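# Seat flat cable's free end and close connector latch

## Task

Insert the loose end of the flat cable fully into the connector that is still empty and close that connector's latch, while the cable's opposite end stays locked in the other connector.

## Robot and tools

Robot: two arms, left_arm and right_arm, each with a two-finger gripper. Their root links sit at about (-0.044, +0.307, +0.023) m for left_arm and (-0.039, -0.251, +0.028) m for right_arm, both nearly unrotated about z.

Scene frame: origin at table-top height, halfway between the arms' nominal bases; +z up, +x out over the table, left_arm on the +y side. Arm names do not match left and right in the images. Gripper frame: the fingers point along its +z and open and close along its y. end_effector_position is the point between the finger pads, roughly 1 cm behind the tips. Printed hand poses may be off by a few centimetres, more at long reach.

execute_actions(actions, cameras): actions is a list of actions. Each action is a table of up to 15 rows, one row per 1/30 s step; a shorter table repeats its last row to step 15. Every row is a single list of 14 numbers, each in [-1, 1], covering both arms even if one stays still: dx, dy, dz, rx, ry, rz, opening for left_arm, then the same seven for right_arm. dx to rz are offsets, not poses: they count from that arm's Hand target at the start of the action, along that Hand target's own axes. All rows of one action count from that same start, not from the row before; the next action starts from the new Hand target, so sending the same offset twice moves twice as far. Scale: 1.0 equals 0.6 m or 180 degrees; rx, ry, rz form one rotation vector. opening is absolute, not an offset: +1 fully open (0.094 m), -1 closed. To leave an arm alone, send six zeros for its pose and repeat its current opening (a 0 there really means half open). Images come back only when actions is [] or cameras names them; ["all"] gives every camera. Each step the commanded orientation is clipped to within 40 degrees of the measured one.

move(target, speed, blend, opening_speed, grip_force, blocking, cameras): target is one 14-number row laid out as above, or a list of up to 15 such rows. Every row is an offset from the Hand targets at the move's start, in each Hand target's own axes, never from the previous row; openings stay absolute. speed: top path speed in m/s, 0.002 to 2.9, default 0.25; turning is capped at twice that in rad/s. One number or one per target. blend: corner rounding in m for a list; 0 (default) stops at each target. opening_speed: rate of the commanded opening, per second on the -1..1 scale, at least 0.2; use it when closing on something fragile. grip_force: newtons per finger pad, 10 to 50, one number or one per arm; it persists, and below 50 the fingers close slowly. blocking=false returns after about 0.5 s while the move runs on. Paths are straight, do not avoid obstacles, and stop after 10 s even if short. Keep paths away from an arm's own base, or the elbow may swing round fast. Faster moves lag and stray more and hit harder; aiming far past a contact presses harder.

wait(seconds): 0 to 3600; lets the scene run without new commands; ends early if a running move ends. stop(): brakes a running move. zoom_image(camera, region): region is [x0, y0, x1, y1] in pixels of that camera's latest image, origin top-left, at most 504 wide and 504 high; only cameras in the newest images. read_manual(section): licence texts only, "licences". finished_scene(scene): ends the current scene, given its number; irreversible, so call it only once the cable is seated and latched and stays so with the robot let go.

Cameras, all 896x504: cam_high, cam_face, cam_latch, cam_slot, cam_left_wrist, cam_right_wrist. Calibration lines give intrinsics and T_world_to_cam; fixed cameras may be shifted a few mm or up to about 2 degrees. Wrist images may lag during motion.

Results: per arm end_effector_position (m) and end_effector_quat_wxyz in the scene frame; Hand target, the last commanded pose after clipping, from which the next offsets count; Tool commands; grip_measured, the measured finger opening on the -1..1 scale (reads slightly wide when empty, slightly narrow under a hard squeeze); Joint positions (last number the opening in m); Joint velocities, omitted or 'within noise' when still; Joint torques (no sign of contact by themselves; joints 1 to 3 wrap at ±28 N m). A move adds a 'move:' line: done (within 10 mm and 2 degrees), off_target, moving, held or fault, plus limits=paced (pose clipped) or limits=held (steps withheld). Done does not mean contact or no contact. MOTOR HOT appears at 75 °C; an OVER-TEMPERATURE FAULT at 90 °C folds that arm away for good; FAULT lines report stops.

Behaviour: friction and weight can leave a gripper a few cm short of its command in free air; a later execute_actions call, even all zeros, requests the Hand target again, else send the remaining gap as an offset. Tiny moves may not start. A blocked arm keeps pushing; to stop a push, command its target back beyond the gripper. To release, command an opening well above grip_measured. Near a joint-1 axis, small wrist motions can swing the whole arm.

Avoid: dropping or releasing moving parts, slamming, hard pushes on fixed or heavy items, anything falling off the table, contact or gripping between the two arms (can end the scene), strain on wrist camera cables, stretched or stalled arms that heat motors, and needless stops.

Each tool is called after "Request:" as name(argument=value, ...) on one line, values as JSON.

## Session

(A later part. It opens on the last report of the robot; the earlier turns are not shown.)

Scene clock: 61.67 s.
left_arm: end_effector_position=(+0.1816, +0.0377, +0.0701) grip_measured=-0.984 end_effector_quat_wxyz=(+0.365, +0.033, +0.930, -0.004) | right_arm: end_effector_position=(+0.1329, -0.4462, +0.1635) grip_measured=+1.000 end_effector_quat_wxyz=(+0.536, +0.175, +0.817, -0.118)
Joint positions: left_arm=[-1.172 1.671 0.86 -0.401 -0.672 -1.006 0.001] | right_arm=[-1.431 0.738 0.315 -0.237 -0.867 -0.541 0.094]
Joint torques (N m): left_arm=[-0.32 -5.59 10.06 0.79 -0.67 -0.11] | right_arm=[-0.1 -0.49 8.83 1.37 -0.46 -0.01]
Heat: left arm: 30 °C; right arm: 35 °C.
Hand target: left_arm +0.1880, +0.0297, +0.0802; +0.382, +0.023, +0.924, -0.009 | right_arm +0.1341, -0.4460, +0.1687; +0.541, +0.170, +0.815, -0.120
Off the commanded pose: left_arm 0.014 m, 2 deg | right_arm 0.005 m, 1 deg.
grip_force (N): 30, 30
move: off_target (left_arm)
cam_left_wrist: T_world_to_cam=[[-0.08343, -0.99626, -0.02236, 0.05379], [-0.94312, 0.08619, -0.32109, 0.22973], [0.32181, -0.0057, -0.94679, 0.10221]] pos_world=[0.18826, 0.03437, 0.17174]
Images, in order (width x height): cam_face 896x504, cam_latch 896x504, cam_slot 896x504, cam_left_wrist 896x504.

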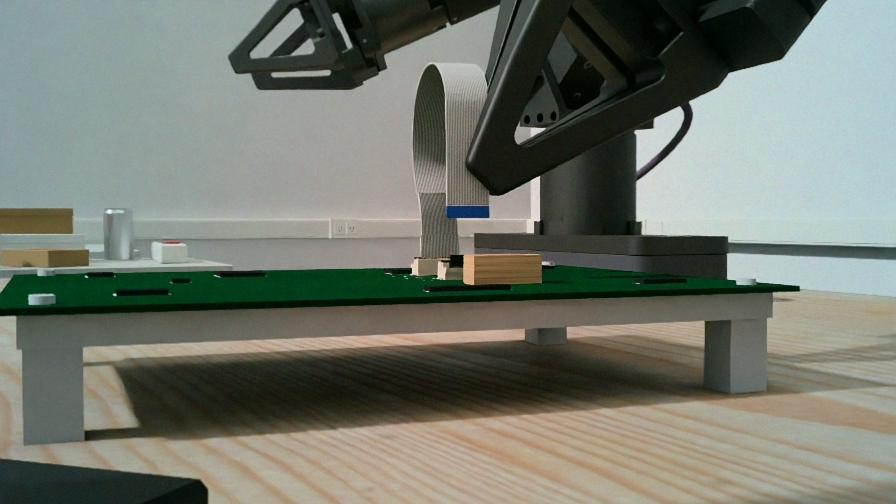

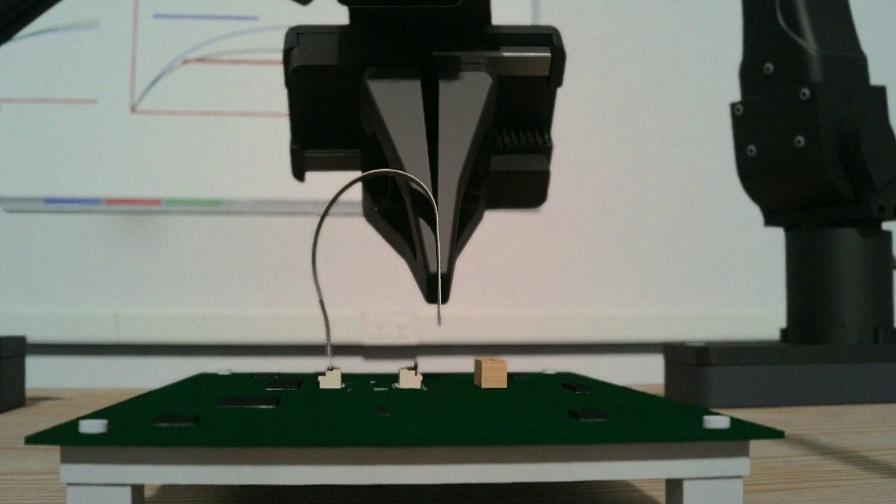

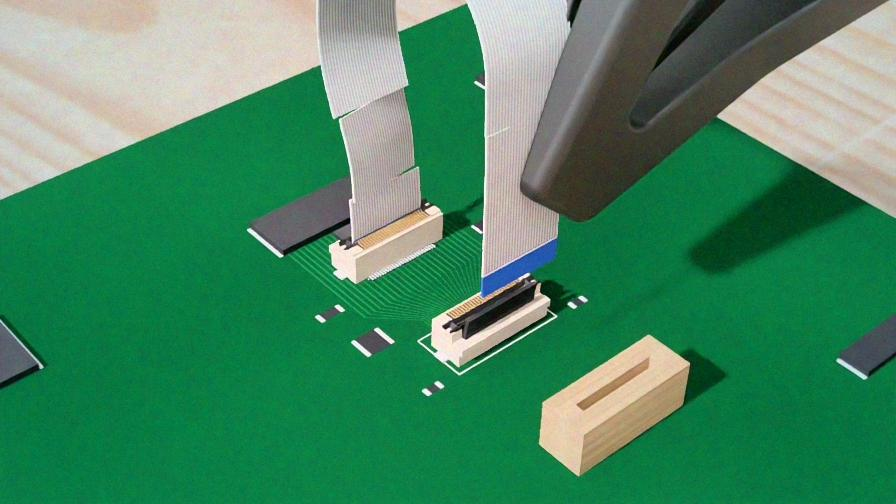

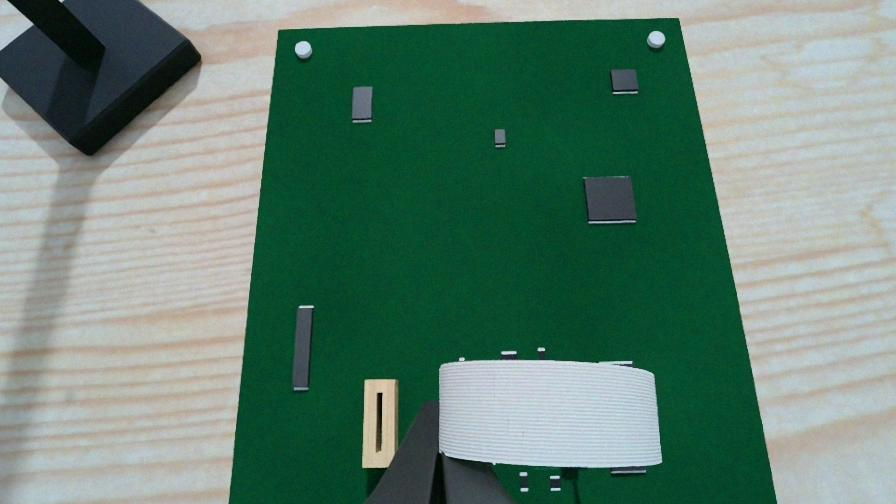

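Request:
move(target=[[0.0123,-0.015,0.0017,0,0,0,-1,0,0,0,0,0,0,1]], speed=0.08, cameras=["cam_latch","cam_slot","cam_face"])

Request:
zoom_image(camera="cam_latch", region=[340, 260, 500, 400])

Request:
zoom_image(camera="cam_slot", region=[360, 200, 620, 400])

Scene clock: 64.53 s.
left_arm: end_effector_position=(+0.1773, +0.0287, +0.0653) grip_measured=-0.984 end_effector_quat_wxyz=(+0.368, +0.032, +0.929, -0.004) | right_arm: end_effector_position=(+0.1329, -0.4462, +0.1635) grip_measured=+1.000 end_effector_quat_wxyz=(+0.536, +0.175, +0.817, -0.118)
Joint positions: left_arm=[-1.199 1.712 0.883 -0.403 -0.686 -1.039 0.001] | right_arm=[-1.431 0.738 0.315 -0.237 -0.867 -0.541 0.094]
Joint torques (N m): left_arm=[-0.24 -5.9 9.76 0.72 -0.64 -0.12] | right_arm=[-0.13 -0.51 8.9 1.39 -0.47 0]
Heat: left arm: 30 °C; right arm: 35 °C.
Hand target: left_arm +0.1830, +0.0210, +0.0742; +0.382, +0.023, +0.924, -0.009 | right_arm +0.1341, -0.4460, +0.1687; +0.541, +0.170, +0.815, -0.120
Off the commanded pose: left_arm 0.013 m, 2 deg | right_arm 0.005 m, 1 deg.
grip_force (N): 30, 30
move: off_target (left_arm)
Images, in order (width x height): cam_face 896x504, cam_latch 896x504, cam_slot 896x504.

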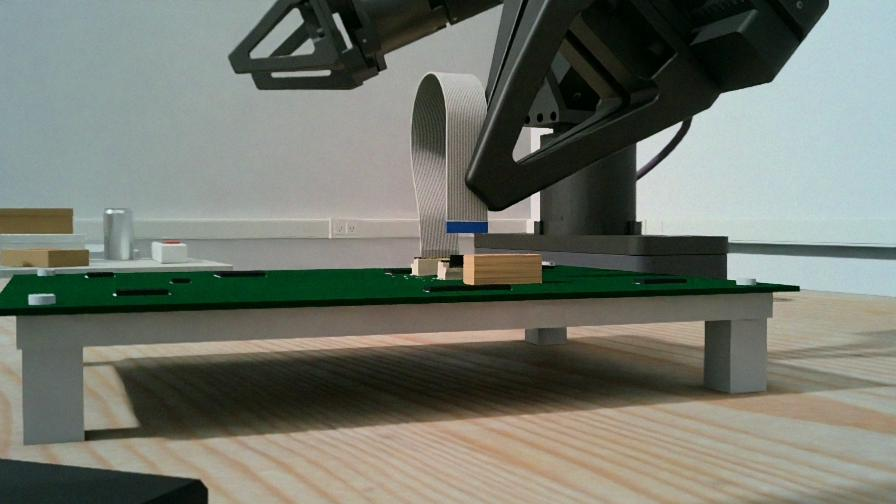

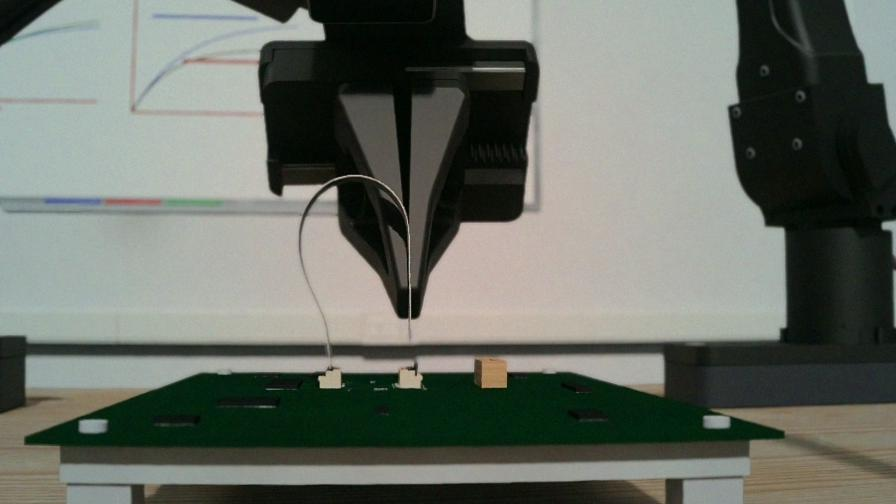

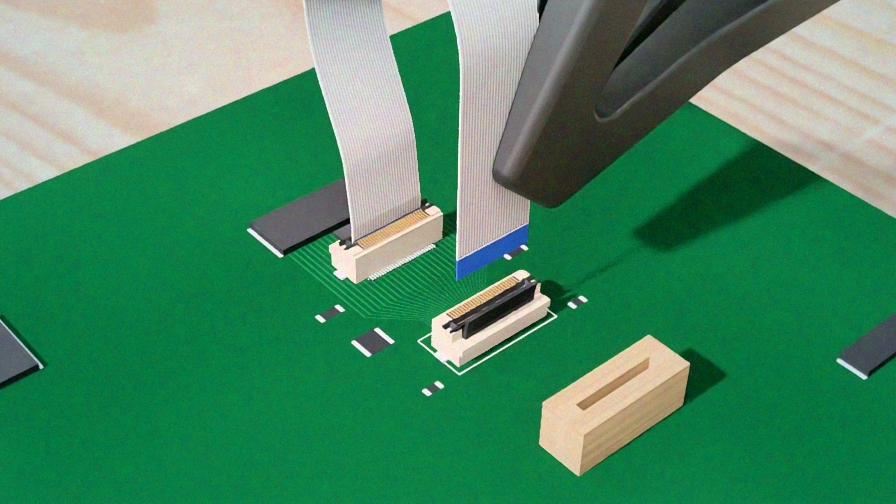

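Scaled by 3.150 from the camera's image (finer frame: 1280x720).

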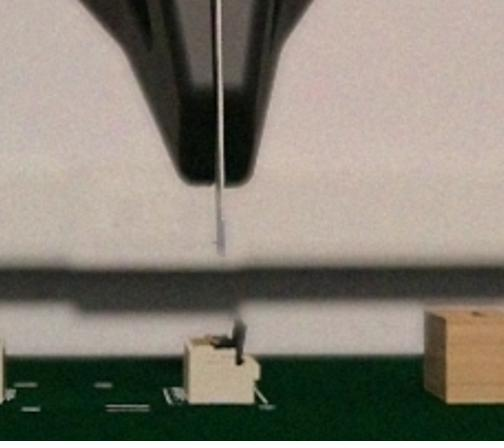

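Scaled by 1.938 from the camera's image (finer frame: 1280x720).

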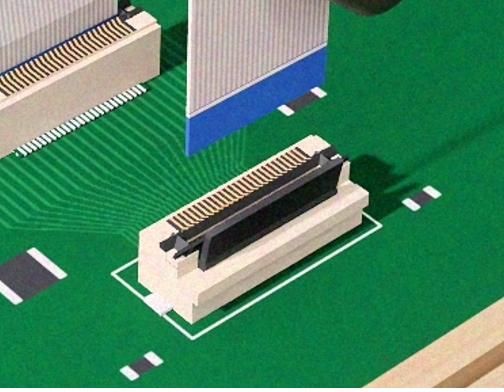

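Request:
zoom_image(camera="cam_face", region=[400, 190, 560, 300])

Scaled by 3.150 from the camera's image (finer frame: 1280x720).

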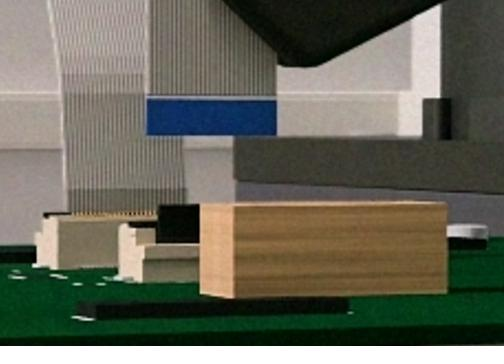

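Request:
move(target=[[0.0118,0,0.0118,0,0,0,-1,0,0,0,0,0,0,1]], speed=0.05, cameras=["cam_latch","cam_slot"])

Request:
zoom_image(camera="cam_latch", region=[340, 260, 500, 400])

Request:
zoom_image(camera="cam_slot", region=[360, 200, 620, 400])

Scene clock: 71.30 s.
left_arm: end_effector_position=(+0.1780, +0.0271, +0.0590) grip_measured=-0.984 end_effector_quat_wxyz=(+0.367, +0.033, +0.930, -0.002) | right_arm: end_effector_position=(+0.1329, -0.4462, +0.1635) grip_measured=+1.000 end_effector_quat_wxyz=(+0.536, +0.175, +0.817, -0.118)
Joint positions: left_arm=[-1.199 1.736 0.883 -0.384 -0.687 -1.04 0.001] | right_arm=[-1.431 0.738 0.315 -0.237 -0.867 -0.541 0.094]
Joint torques (N m): left_arm=[-0.31 -6.06 7.79 0.96 -0.61 -0.11] | right_arm=[-0.1 -0.5 8.92 1.38 -0.47 -0.02]
Heat: left arm: 30 °C; right arm: 35 °C.
Hand target: left_arm +0.1830, +0.0210, +0.0642; +0.382, +0.023, +0.924, -0.009 | right_arm +0.1341, -0.4460, +0.1687; +0.541, +0.170, +0.815, -0.120
Off the commanded pose: left_arm 0.009 m, 2 deg | right_arm 0.005 m, 1 deg.
grip_force (N): 30, 30
move: done

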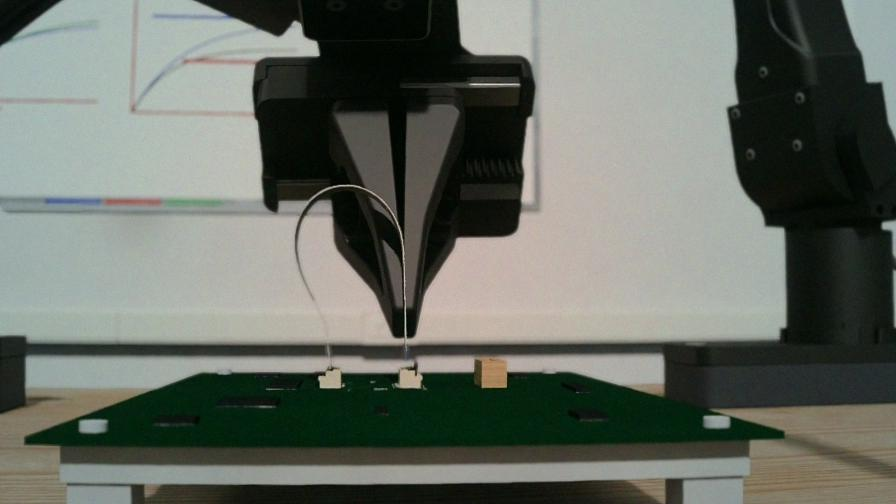

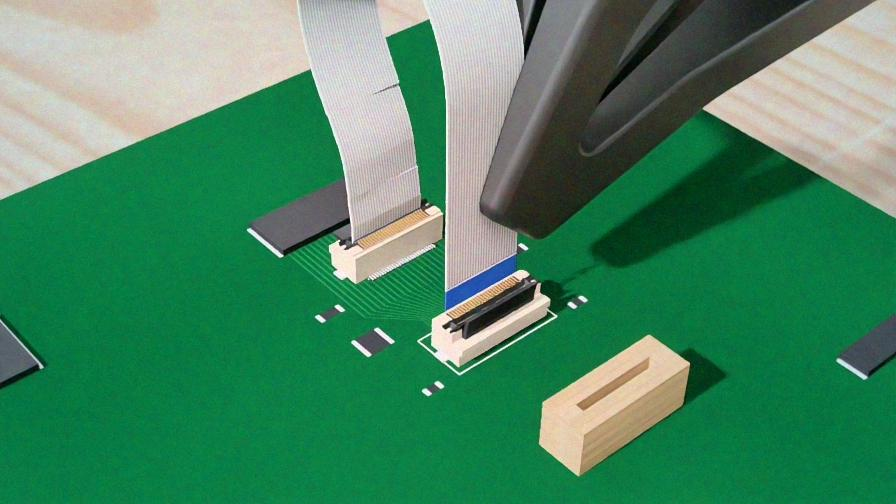

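Scaled by 3.150 from the camera's image (finer frame: 1280x720).

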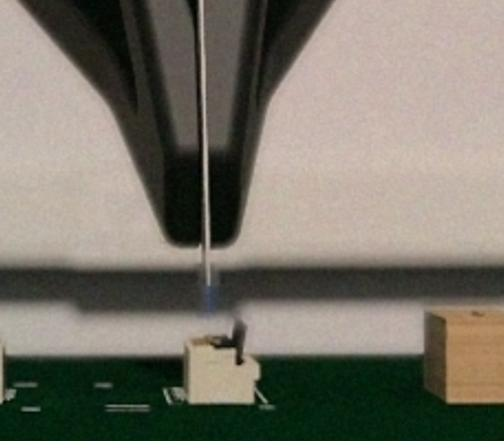

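Scaled by 1.938 from the camera's image (finer frame: 1280x720).

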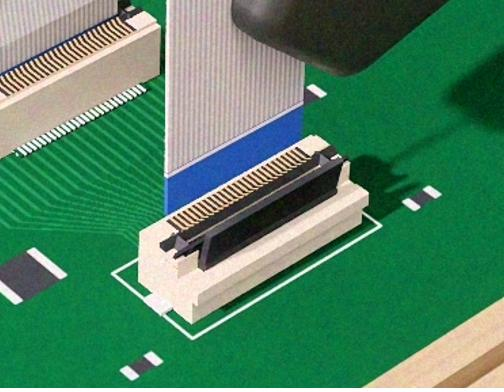

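Request:
move(target=[[0,0.01,0,0,0,0,-1,0,0,0,0,0,0,1]], speed=0.05)

Scene clock: 73.10 s.
left_arm: end_effector_position=(+0.1786, +0.0253, +0.0597) grip_measured=-0.984 end_effector_quat_wxyz=(+0.369, +0.031, +0.929, -0.006) | right_arm: end_effector_position=(+0.1329, -0.4462, +0.1635) grip_measured=+1.000 end_effector_quat_wxyz=(+0.536, +0.175, +0.817, -0.118)
Joint positions: left_arm=[-1.199 1.736 0.883 -0.374 -0.687 -1.04 0.001] | right_arm=[-1.431 0.738 0.315 -0.237 -0.867 -0.541 0.094]
Joint torques (N m): left_arm=[0.28 -7.46 5.53 0.97 -0.58 -0.02] | right_arm=[-0.09 -0.51 8.95 1.38 -0.48 -0.02]
Heat: left arm: 30 °C; right arm: 35 °C.
Hand target: left_arm +0.1833, +0.0270, +0.0642; +0.382, +0.023, +0.924, -0.009 | right_arm +0.1341, -0.4460, +0.1687; +0.541, +0.170, +0.815, -0.120
Off the commanded pose: left_arm 0.007 m, 2 deg | right_arm 0.005 m, 1 deg.
grip_force (N): 30, 30
move: done

Request:
move(target=[[0,0.005,0,0,0,0,-1,0,0,0,0,0,0,1]], speed=0.05, cameras=["cam_latch","cam_slot"])

Request:
zoom_image(camera="cam_latch", region=[340, 260, 500, 400])

Scene clock: 74.13 s.
left_arm: end_effector_position=(+0.1784, +0.0282, +0.0571) grip_measured=-0.984 end_effector_quat_wxyz=(+0.368, +0.031, +0.929, -0.003) | right_arm: end_effector_position=(+0.1329, -0.4462, +0.1635) grip_measured=+1.000 end_effector_quat_wxyz=(+0.536, +0.175, +0.817, -0.118)
Joint positions: left_arm=[-1.197 1.736 0.872 -0.369 -0.687 -1.04 0.001] | right_arm=[-1.431 0.738 0.315 -0.237 -0.867 -0.541 0.094]
Joint torques (N m): left_arm=[0.43 -8.17 5.31 0.99 -0.58 0.04] | right_arm=[-0.08 -0.54 8.91 1.38 -0.48 -0.02]
Heat: left arm: 30 °C; right arm: 35 °C.
Hand target: left_arm +0.1834, +0.0301, +0.0641; +0.382, +0.023, +0.924, -0.008 | right_arm +0.1341, -0.4460, +0.1687; +0.541, +0.170, +0.815, -0.120
Off the commanded pose: left_arm 0.009 m, 2 deg | right_arm 0.005 m, 1 deg.
grip_force (N): 30, 30
move: done

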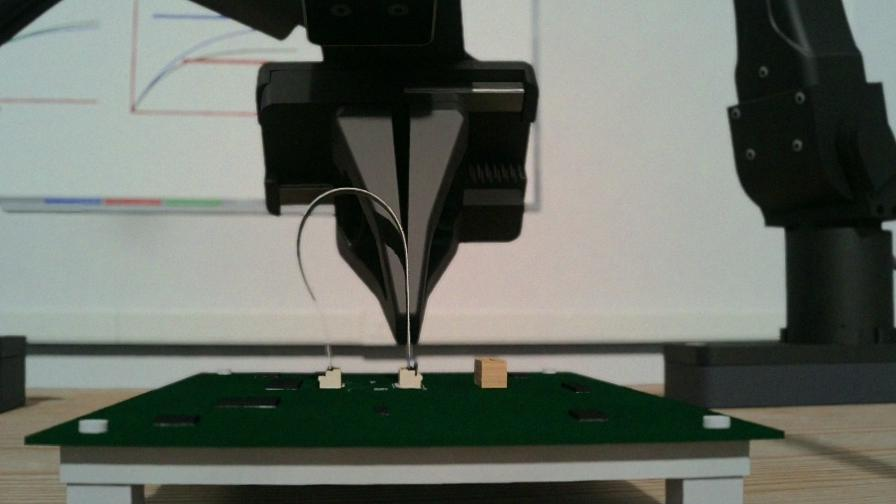

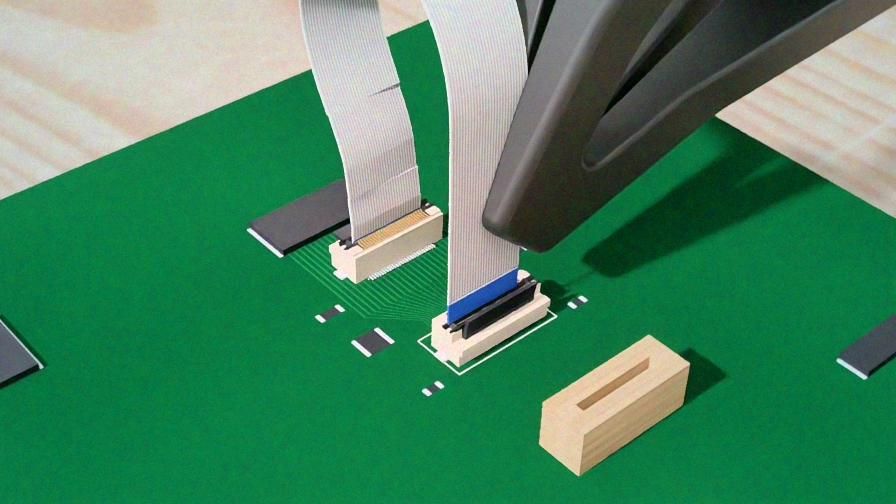

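Scaled by 3.150 from the camera's image (finer frame: 1280x720).

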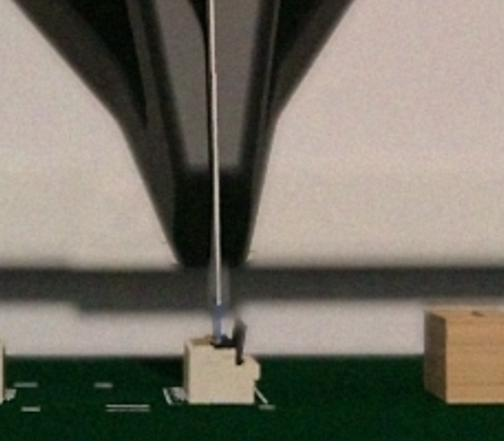

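Request:
move(target=[[0.0095,0,0.0095,0,0,0,-1,0,0,0,0,0,0,1]], speed=0.04, cameras=["cam_latch","cam_slot"])

Request:
zoom_image(camera="cam_latch", region=[340, 260, 500, 400])

Request:
zoom_image(camera="cam_slot", region=[360, 200, 620, 400])

Scene clock: 75.70 s.
left_arm: end_effector_position=(+0.1797, +0.0259, +0.0565) grip_measured=-0.984 end_effector_quat_wxyz=(+0.373, +0.027, +0.927, -0.013) | right_arm: end_effector_position=(+0.1329, -0.4462, +0.1635) grip_measured=+1.000 end_effector_quat_wxyz=(+0.536, +0.175, +0.817, -0.118)
Joint positions: left_arm=[-1.197 1.736 0.859 -0.332 -0.69 -1.04 0.001] | right_arm=[-1.431 0.738 0.315 -0.237 -0.867 -0.541 0.094]
Joint torques (N m): left_arm=[0.46 -6.69 4.98 1.02 -0.53 0.04] | right_arm=[-0.1 -0.51 8.94 1.37 -0.48 -0.01]
Heat: left arm: 30 °C; right arm: 35 °C.
Hand target: left_arm +0.1835, +0.0301, +0.0561; +0.382, +0.023, +0.924, -0.009 | right_arm +0.1341, -0.4460, +0.1687; +0.541, +0.170, +0.815, -0.120
Off the commanded pose: left_arm 0.006 m, 1 deg | right_arm 0.005 m, 1 deg.
grip_force (N): 30, 30
move: done

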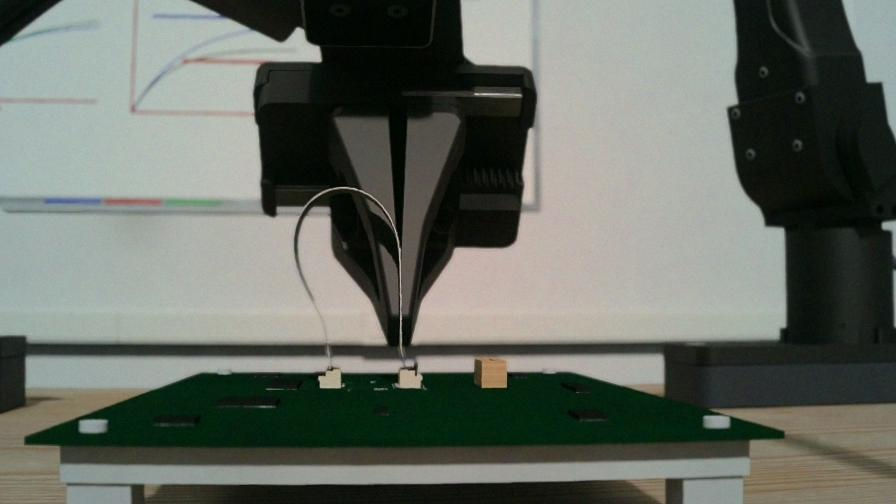

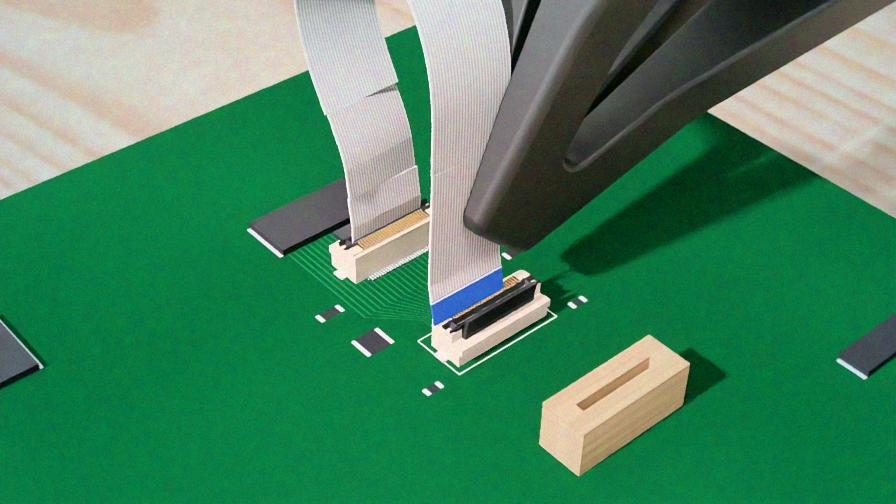

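Scaled by 3.150 from the camera's image (finer frame: 1280x720).

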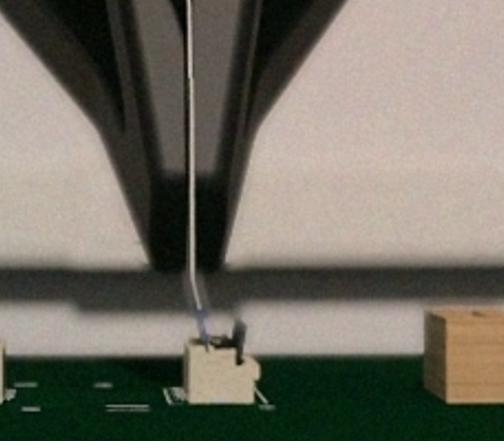

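Scaled by 1.938 from the camera's image (finer frame: 1280x720).

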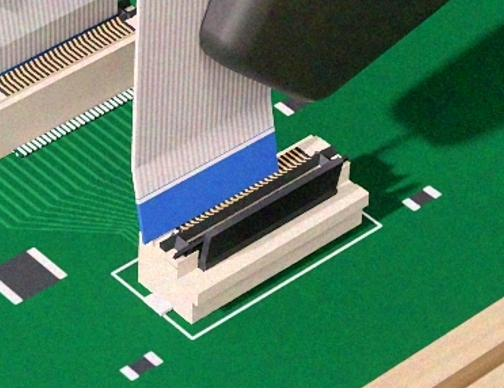

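Request:
move(target=[[-0.013,0.003,-0.009,0,0,0,-1,0,0,0,0,0,0,1]], speed=0.05, cameras=["cam_latch","cam_slot"])

Request:
zoom_image(camera="cam_latch", region=[340, 260, 500, 400])

Request:
zoom_image(camera="cam_slot", region=[360, 200, 620, 400])

Scene clock: 79.57 s.
left_arm: end_effector_position=(+0.1806, +0.0267, +0.0565) grip_measured=-0.984 end_effector_quat_wxyz=(+0.373, +0.030, +0.927, -0.010) | right_arm: end_effector_position=(+0.1329, -0.4462, +0.1635) grip_measured=+1.000 end_effector_quat_wxyz=(+0.536, +0.175, +0.817, -0.118)
Joint positions: left_arm=[-1.193 1.736 0.859 -0.332 -0.69 -1.03 0.001] | right_arm=[-1.431 0.738 0.315 -0.237 -0.867 -0.541 0.094]
Joint torques (N m): left_arm=[0.83 -8.75 6.11 0.67 -0.52 0.02] | right_arm=[-0.09 -0.47 8.91 1.39 -0.47 -0.02]
Heat: left arm: 30 °C; right arm: 35 °C.
Hand target: left_arm +0.1852, +0.0318, +0.0654; +0.382, +0.023, +0.924, -0.008 | right_arm +0.1341, -0.4460, +0.1687; +0.541, +0.170, +0.815, -0.120
Off the commanded pose: left_arm 0.011 m, 1 deg | right_arm 0.005 m, 1 deg.
grip_force (N): 30, 30
move: off_target (left_arm)

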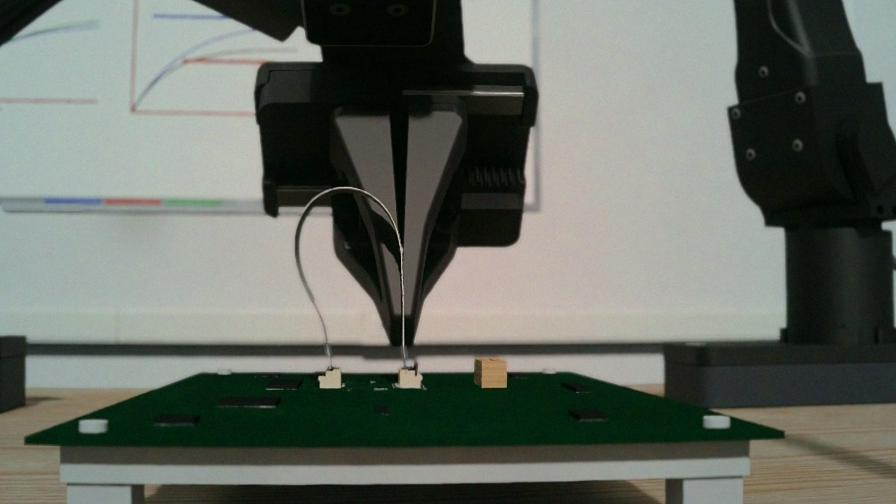

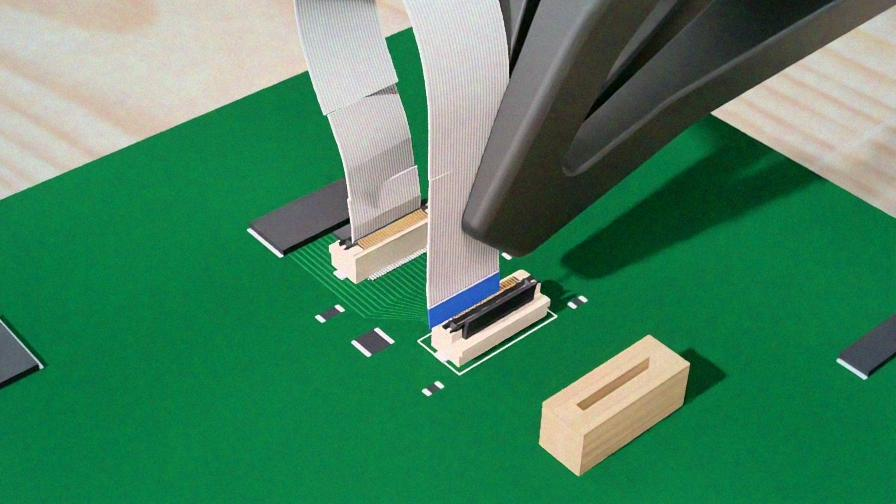

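Scaled by 3.150 from the camera's image (finer frame: 1280x720).

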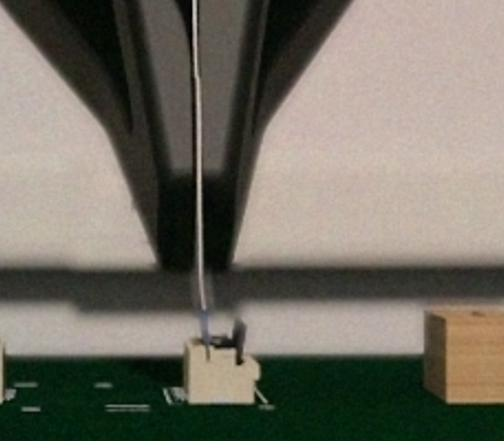

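Scaled by 1.938 from the camera's image (finer frame: 1280x720).

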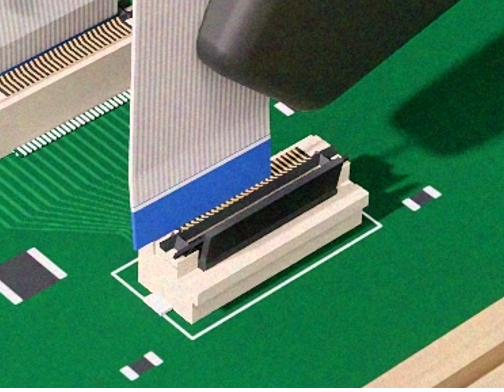

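Request:
move(target=[[-0.030,0,-0.044,0,0,0,-1,0,0,0,0,0,0,1],[0.0133,0,-0.0007,0,0,0,-1,0,0,0,0,0,0,1]], speed=0.08, blend=[0.003,0], cameras=["cam_latch","cam_slot"])

Request:
zoom_image(camera="cam_latch", region=[340, 260, 500, 400])

Request:
zoom_image(camera="cam_slot", region=[360, 200, 620, 400])

Scene clock: 82.57 s.
left_arm: end_effector_position=(+0.1782, +0.0308, +0.0615) grip_measured=-0.984 end_effector_quat_wxyz=(+0.372, +0.027, +0.928, -0.011) | right_arm: end_effector_position=(+0.1329, -0.4462, +0.1635) grip_measured=+1.000 end_effector_quat_wxyz=(+0.536, +0.175, +0.817, -0.118)
Joint positions: left_arm=[-1.196 1.708 0.852 -0.358 -0.69 -1.04 0.001] | right_arm=[-1.431 0.738 0.315 -0.237 -0.867 -0.541 0.094]
Joint velocities: left_arm=[within noise] | right_arm=[-0.007 0.017 -0.032 -0.154 -0.051 0.022 0]
Joint torques (N m): left_arm=[-0.25 -5.97 5.44 1.01 -0.57 -0.07] | right_arm=[-0.09 -0.51 8.9 1.37 -0.47 0.01]
Heat: left arm: 30 °C; right arm: 35 °C.
Hand target: left_arm +0.1794, +0.0321, +0.0601; +0.382, +0.023, +0.924, -0.009 | right_arm +0.1341, -0.4460, +0.1687; +0.541, +0.170, +0.815, -0.120
Off the commanded pose: left_arm 0.002 m, 1 deg | right_arm 0.005 m, 1 deg.
grip_force (N): 30, 30
move: done

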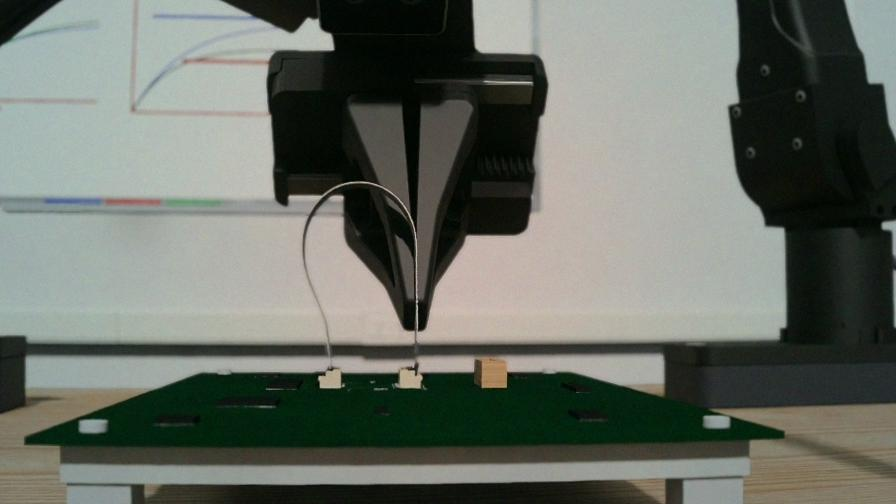

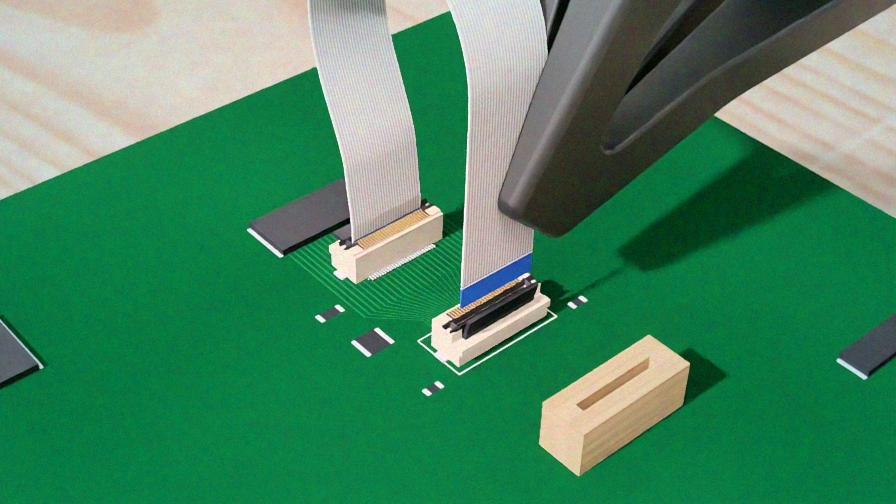

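Scaled by 3.150 from the camera's image (finer frame: 1280x720).

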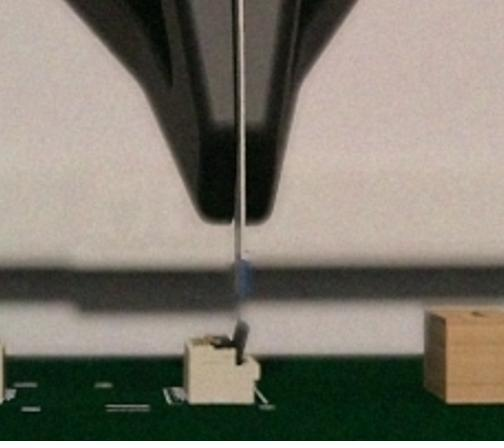

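Scaled by 1.938 from the camera's image (finer frame: 1280x720).

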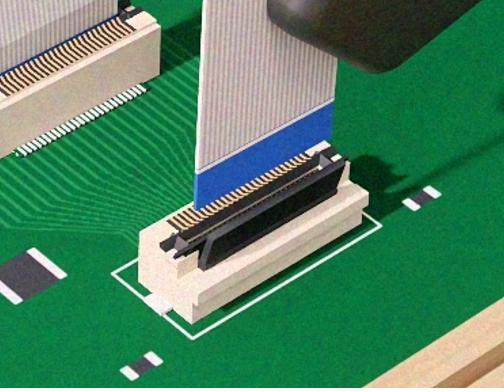

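Request:
move(target=[[0.0033,-0.0055,0.0013,0,0,0,-1,0,0,0,0,0,0,1]], speed=0.05, cameras=["cam_latch","cam_slot"])

Request:
zoom_image(camera="cam_latch", region=[340, 260, 500, 400])

Request:
zoom_image(camera="cam_slot", region=[360, 200, 620, 400])

Scene clock: 84.40 s.
left_arm: end_effector_position=(+0.1764, +0.0297, +0.0586) grip_measured=-0.984 end_effector_quat_wxyz=(+0.372, +0.028, +0.928, -0.010) | right_arm: end_effector_position=(+0.1329, -0.4462, +0.1635) grip_measured=+1.000 end_effector_quat_wxyz=(+0.536, +0.175, +0.817, -0.118)
Joint positions: left_arm=[-1.203 1.719 0.852 -0.354 -0.693 -1.047 0.001] | right_arm=[-1.431 0.738 0.315 -0.237 -0.867 -0.541 0.094]
Joint torques (N m): left_arm=[-0.43 -5.63 6.23 0.96 -0.58 -0.1] | right_arm=[-0.13 -0.49 8.91 1.38 -0.48 -0.01]
Heat: left arm: 30 °C; right arm: 35 °C.
Hand target: left_arm +0.1783, +0.0288, +0.0582; +0.382, +0.023, +0.924, -0.009 | right_arm +0.1341, -0.4460, +0.1687; +0.541, +0.170, +0.815, -0.120
Off the commanded pose: left_arm 0.002 m, 1 deg | right_arm 0.005 m, 1 deg.
grip_force (N): 30, 30
move: done

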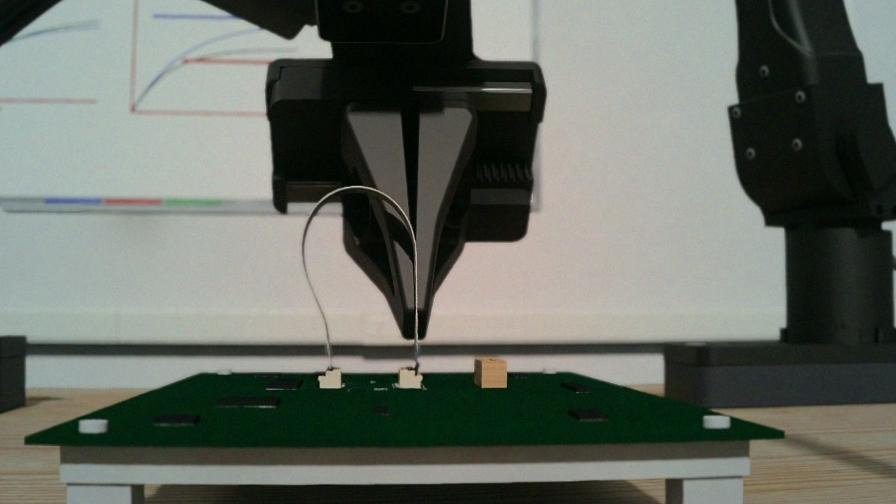

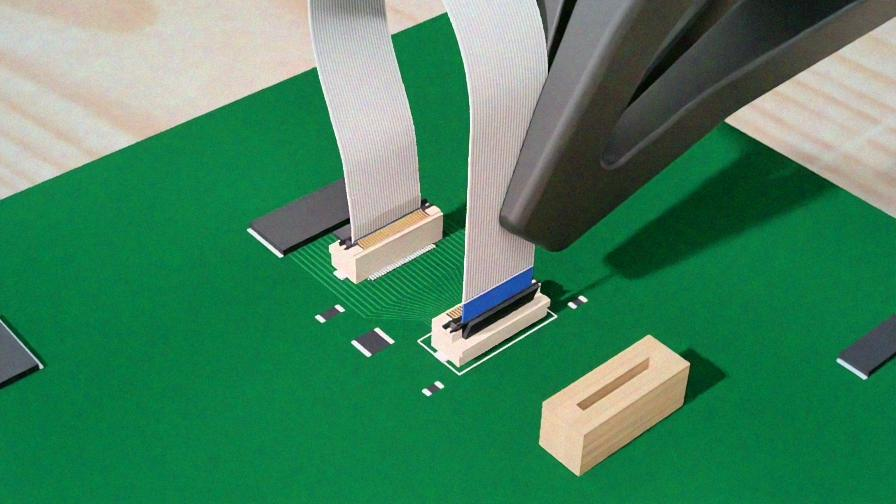

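Scaled by 3.150 from the camera's image (finer frame: 1280x720).

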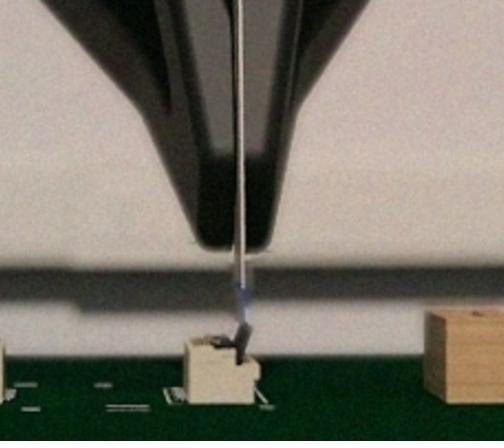

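Scaled by 1.938 from the camera's image (finer frame: 1280x720).

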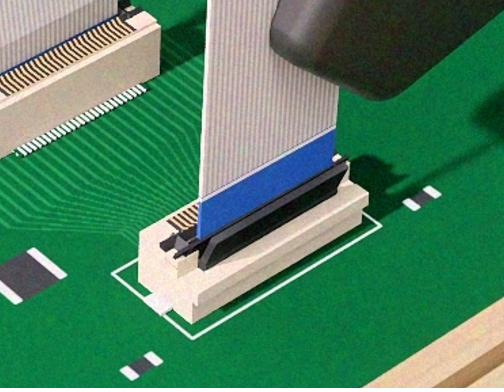

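Request:
move(target=[[0,-0.0055,0,0,0,0,-1,0,0,0,0,0,0,1]], speed=0.05, cameras=["cam_latch","cam_slot"])

Request:
zoom_image(camera="cam_latch", region=[340, 260, 500, 400])

Request:
zoom_image(camera="cam_slot", region=[360, 200, 620, 400])

Scene clock: 86.07 s.
left_arm: end_effector_position=(+0.1753, +0.0297, +0.0555) grip_measured=-0.984 end_effector_quat_wxyz=(+0.371, +0.029, +0.928, -0.006) | right_arm: end_effector_position=(+0.1329, -0.4462, +0.1635) grip_measured=+1.000 end_effector_quat_wxyz=(+0.536, +0.175, +0.817, -0.118)
Joint positions: left_arm=[-1.207 1.73 0.852 -0.353 -0.695 -1.053 0.001] | right_arm=[-1.431 0.738 0.315 -0.237 -0.867 -0.541 0.094]
Joint torques (N m): left_arm=[-0.42 -5.74 7.47 0.89 -0.57 -0.08] | right_arm=[-0.08 -0.44 8.91 1.38 -0.47 -0.01]
Heat: left arm: 30 °C; right arm: 35 °C.
Hand target: left_arm +0.1782, +0.0255, +0.0581; +0.382, +0.023, +0.924, -0.008 | right_arm +0.1341, -0.4460, +0.1687; +0.541, +0.170, +0.815, -0.120
Off the commanded pose: left_arm 0.006 m, 1 deg | right_arm 0.005 m, 1 deg.
grip_force (N): 30, 30
move: done

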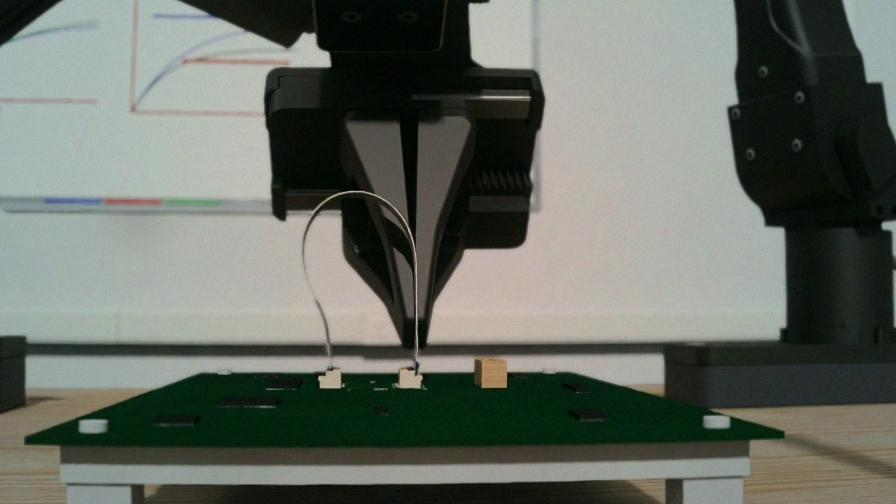

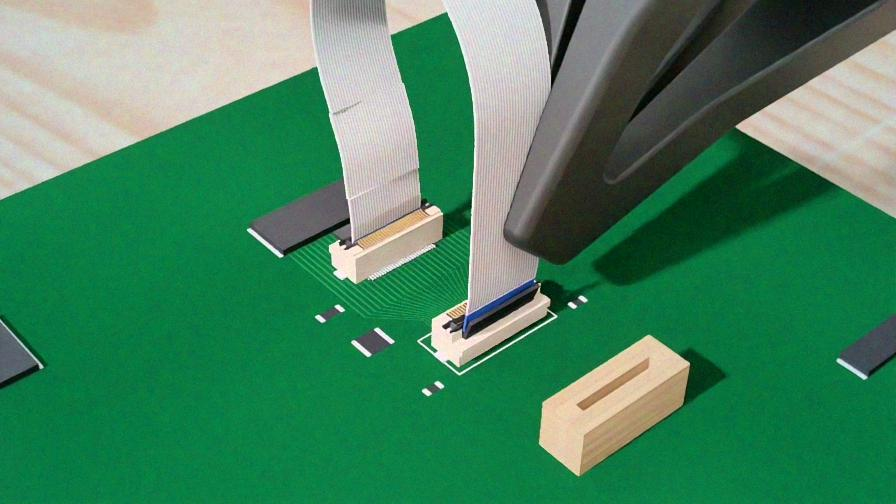

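Scaled by 3.150 from the camera's image (finer frame: 1280x720).

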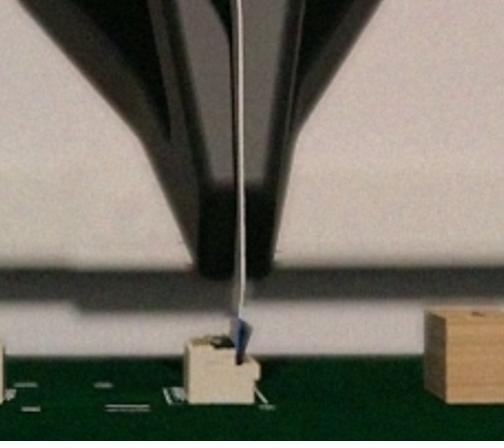

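Scaled by 1.938 from the camera's image (finer frame: 1280x720).

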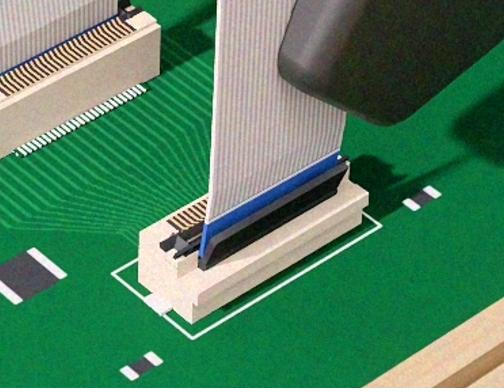

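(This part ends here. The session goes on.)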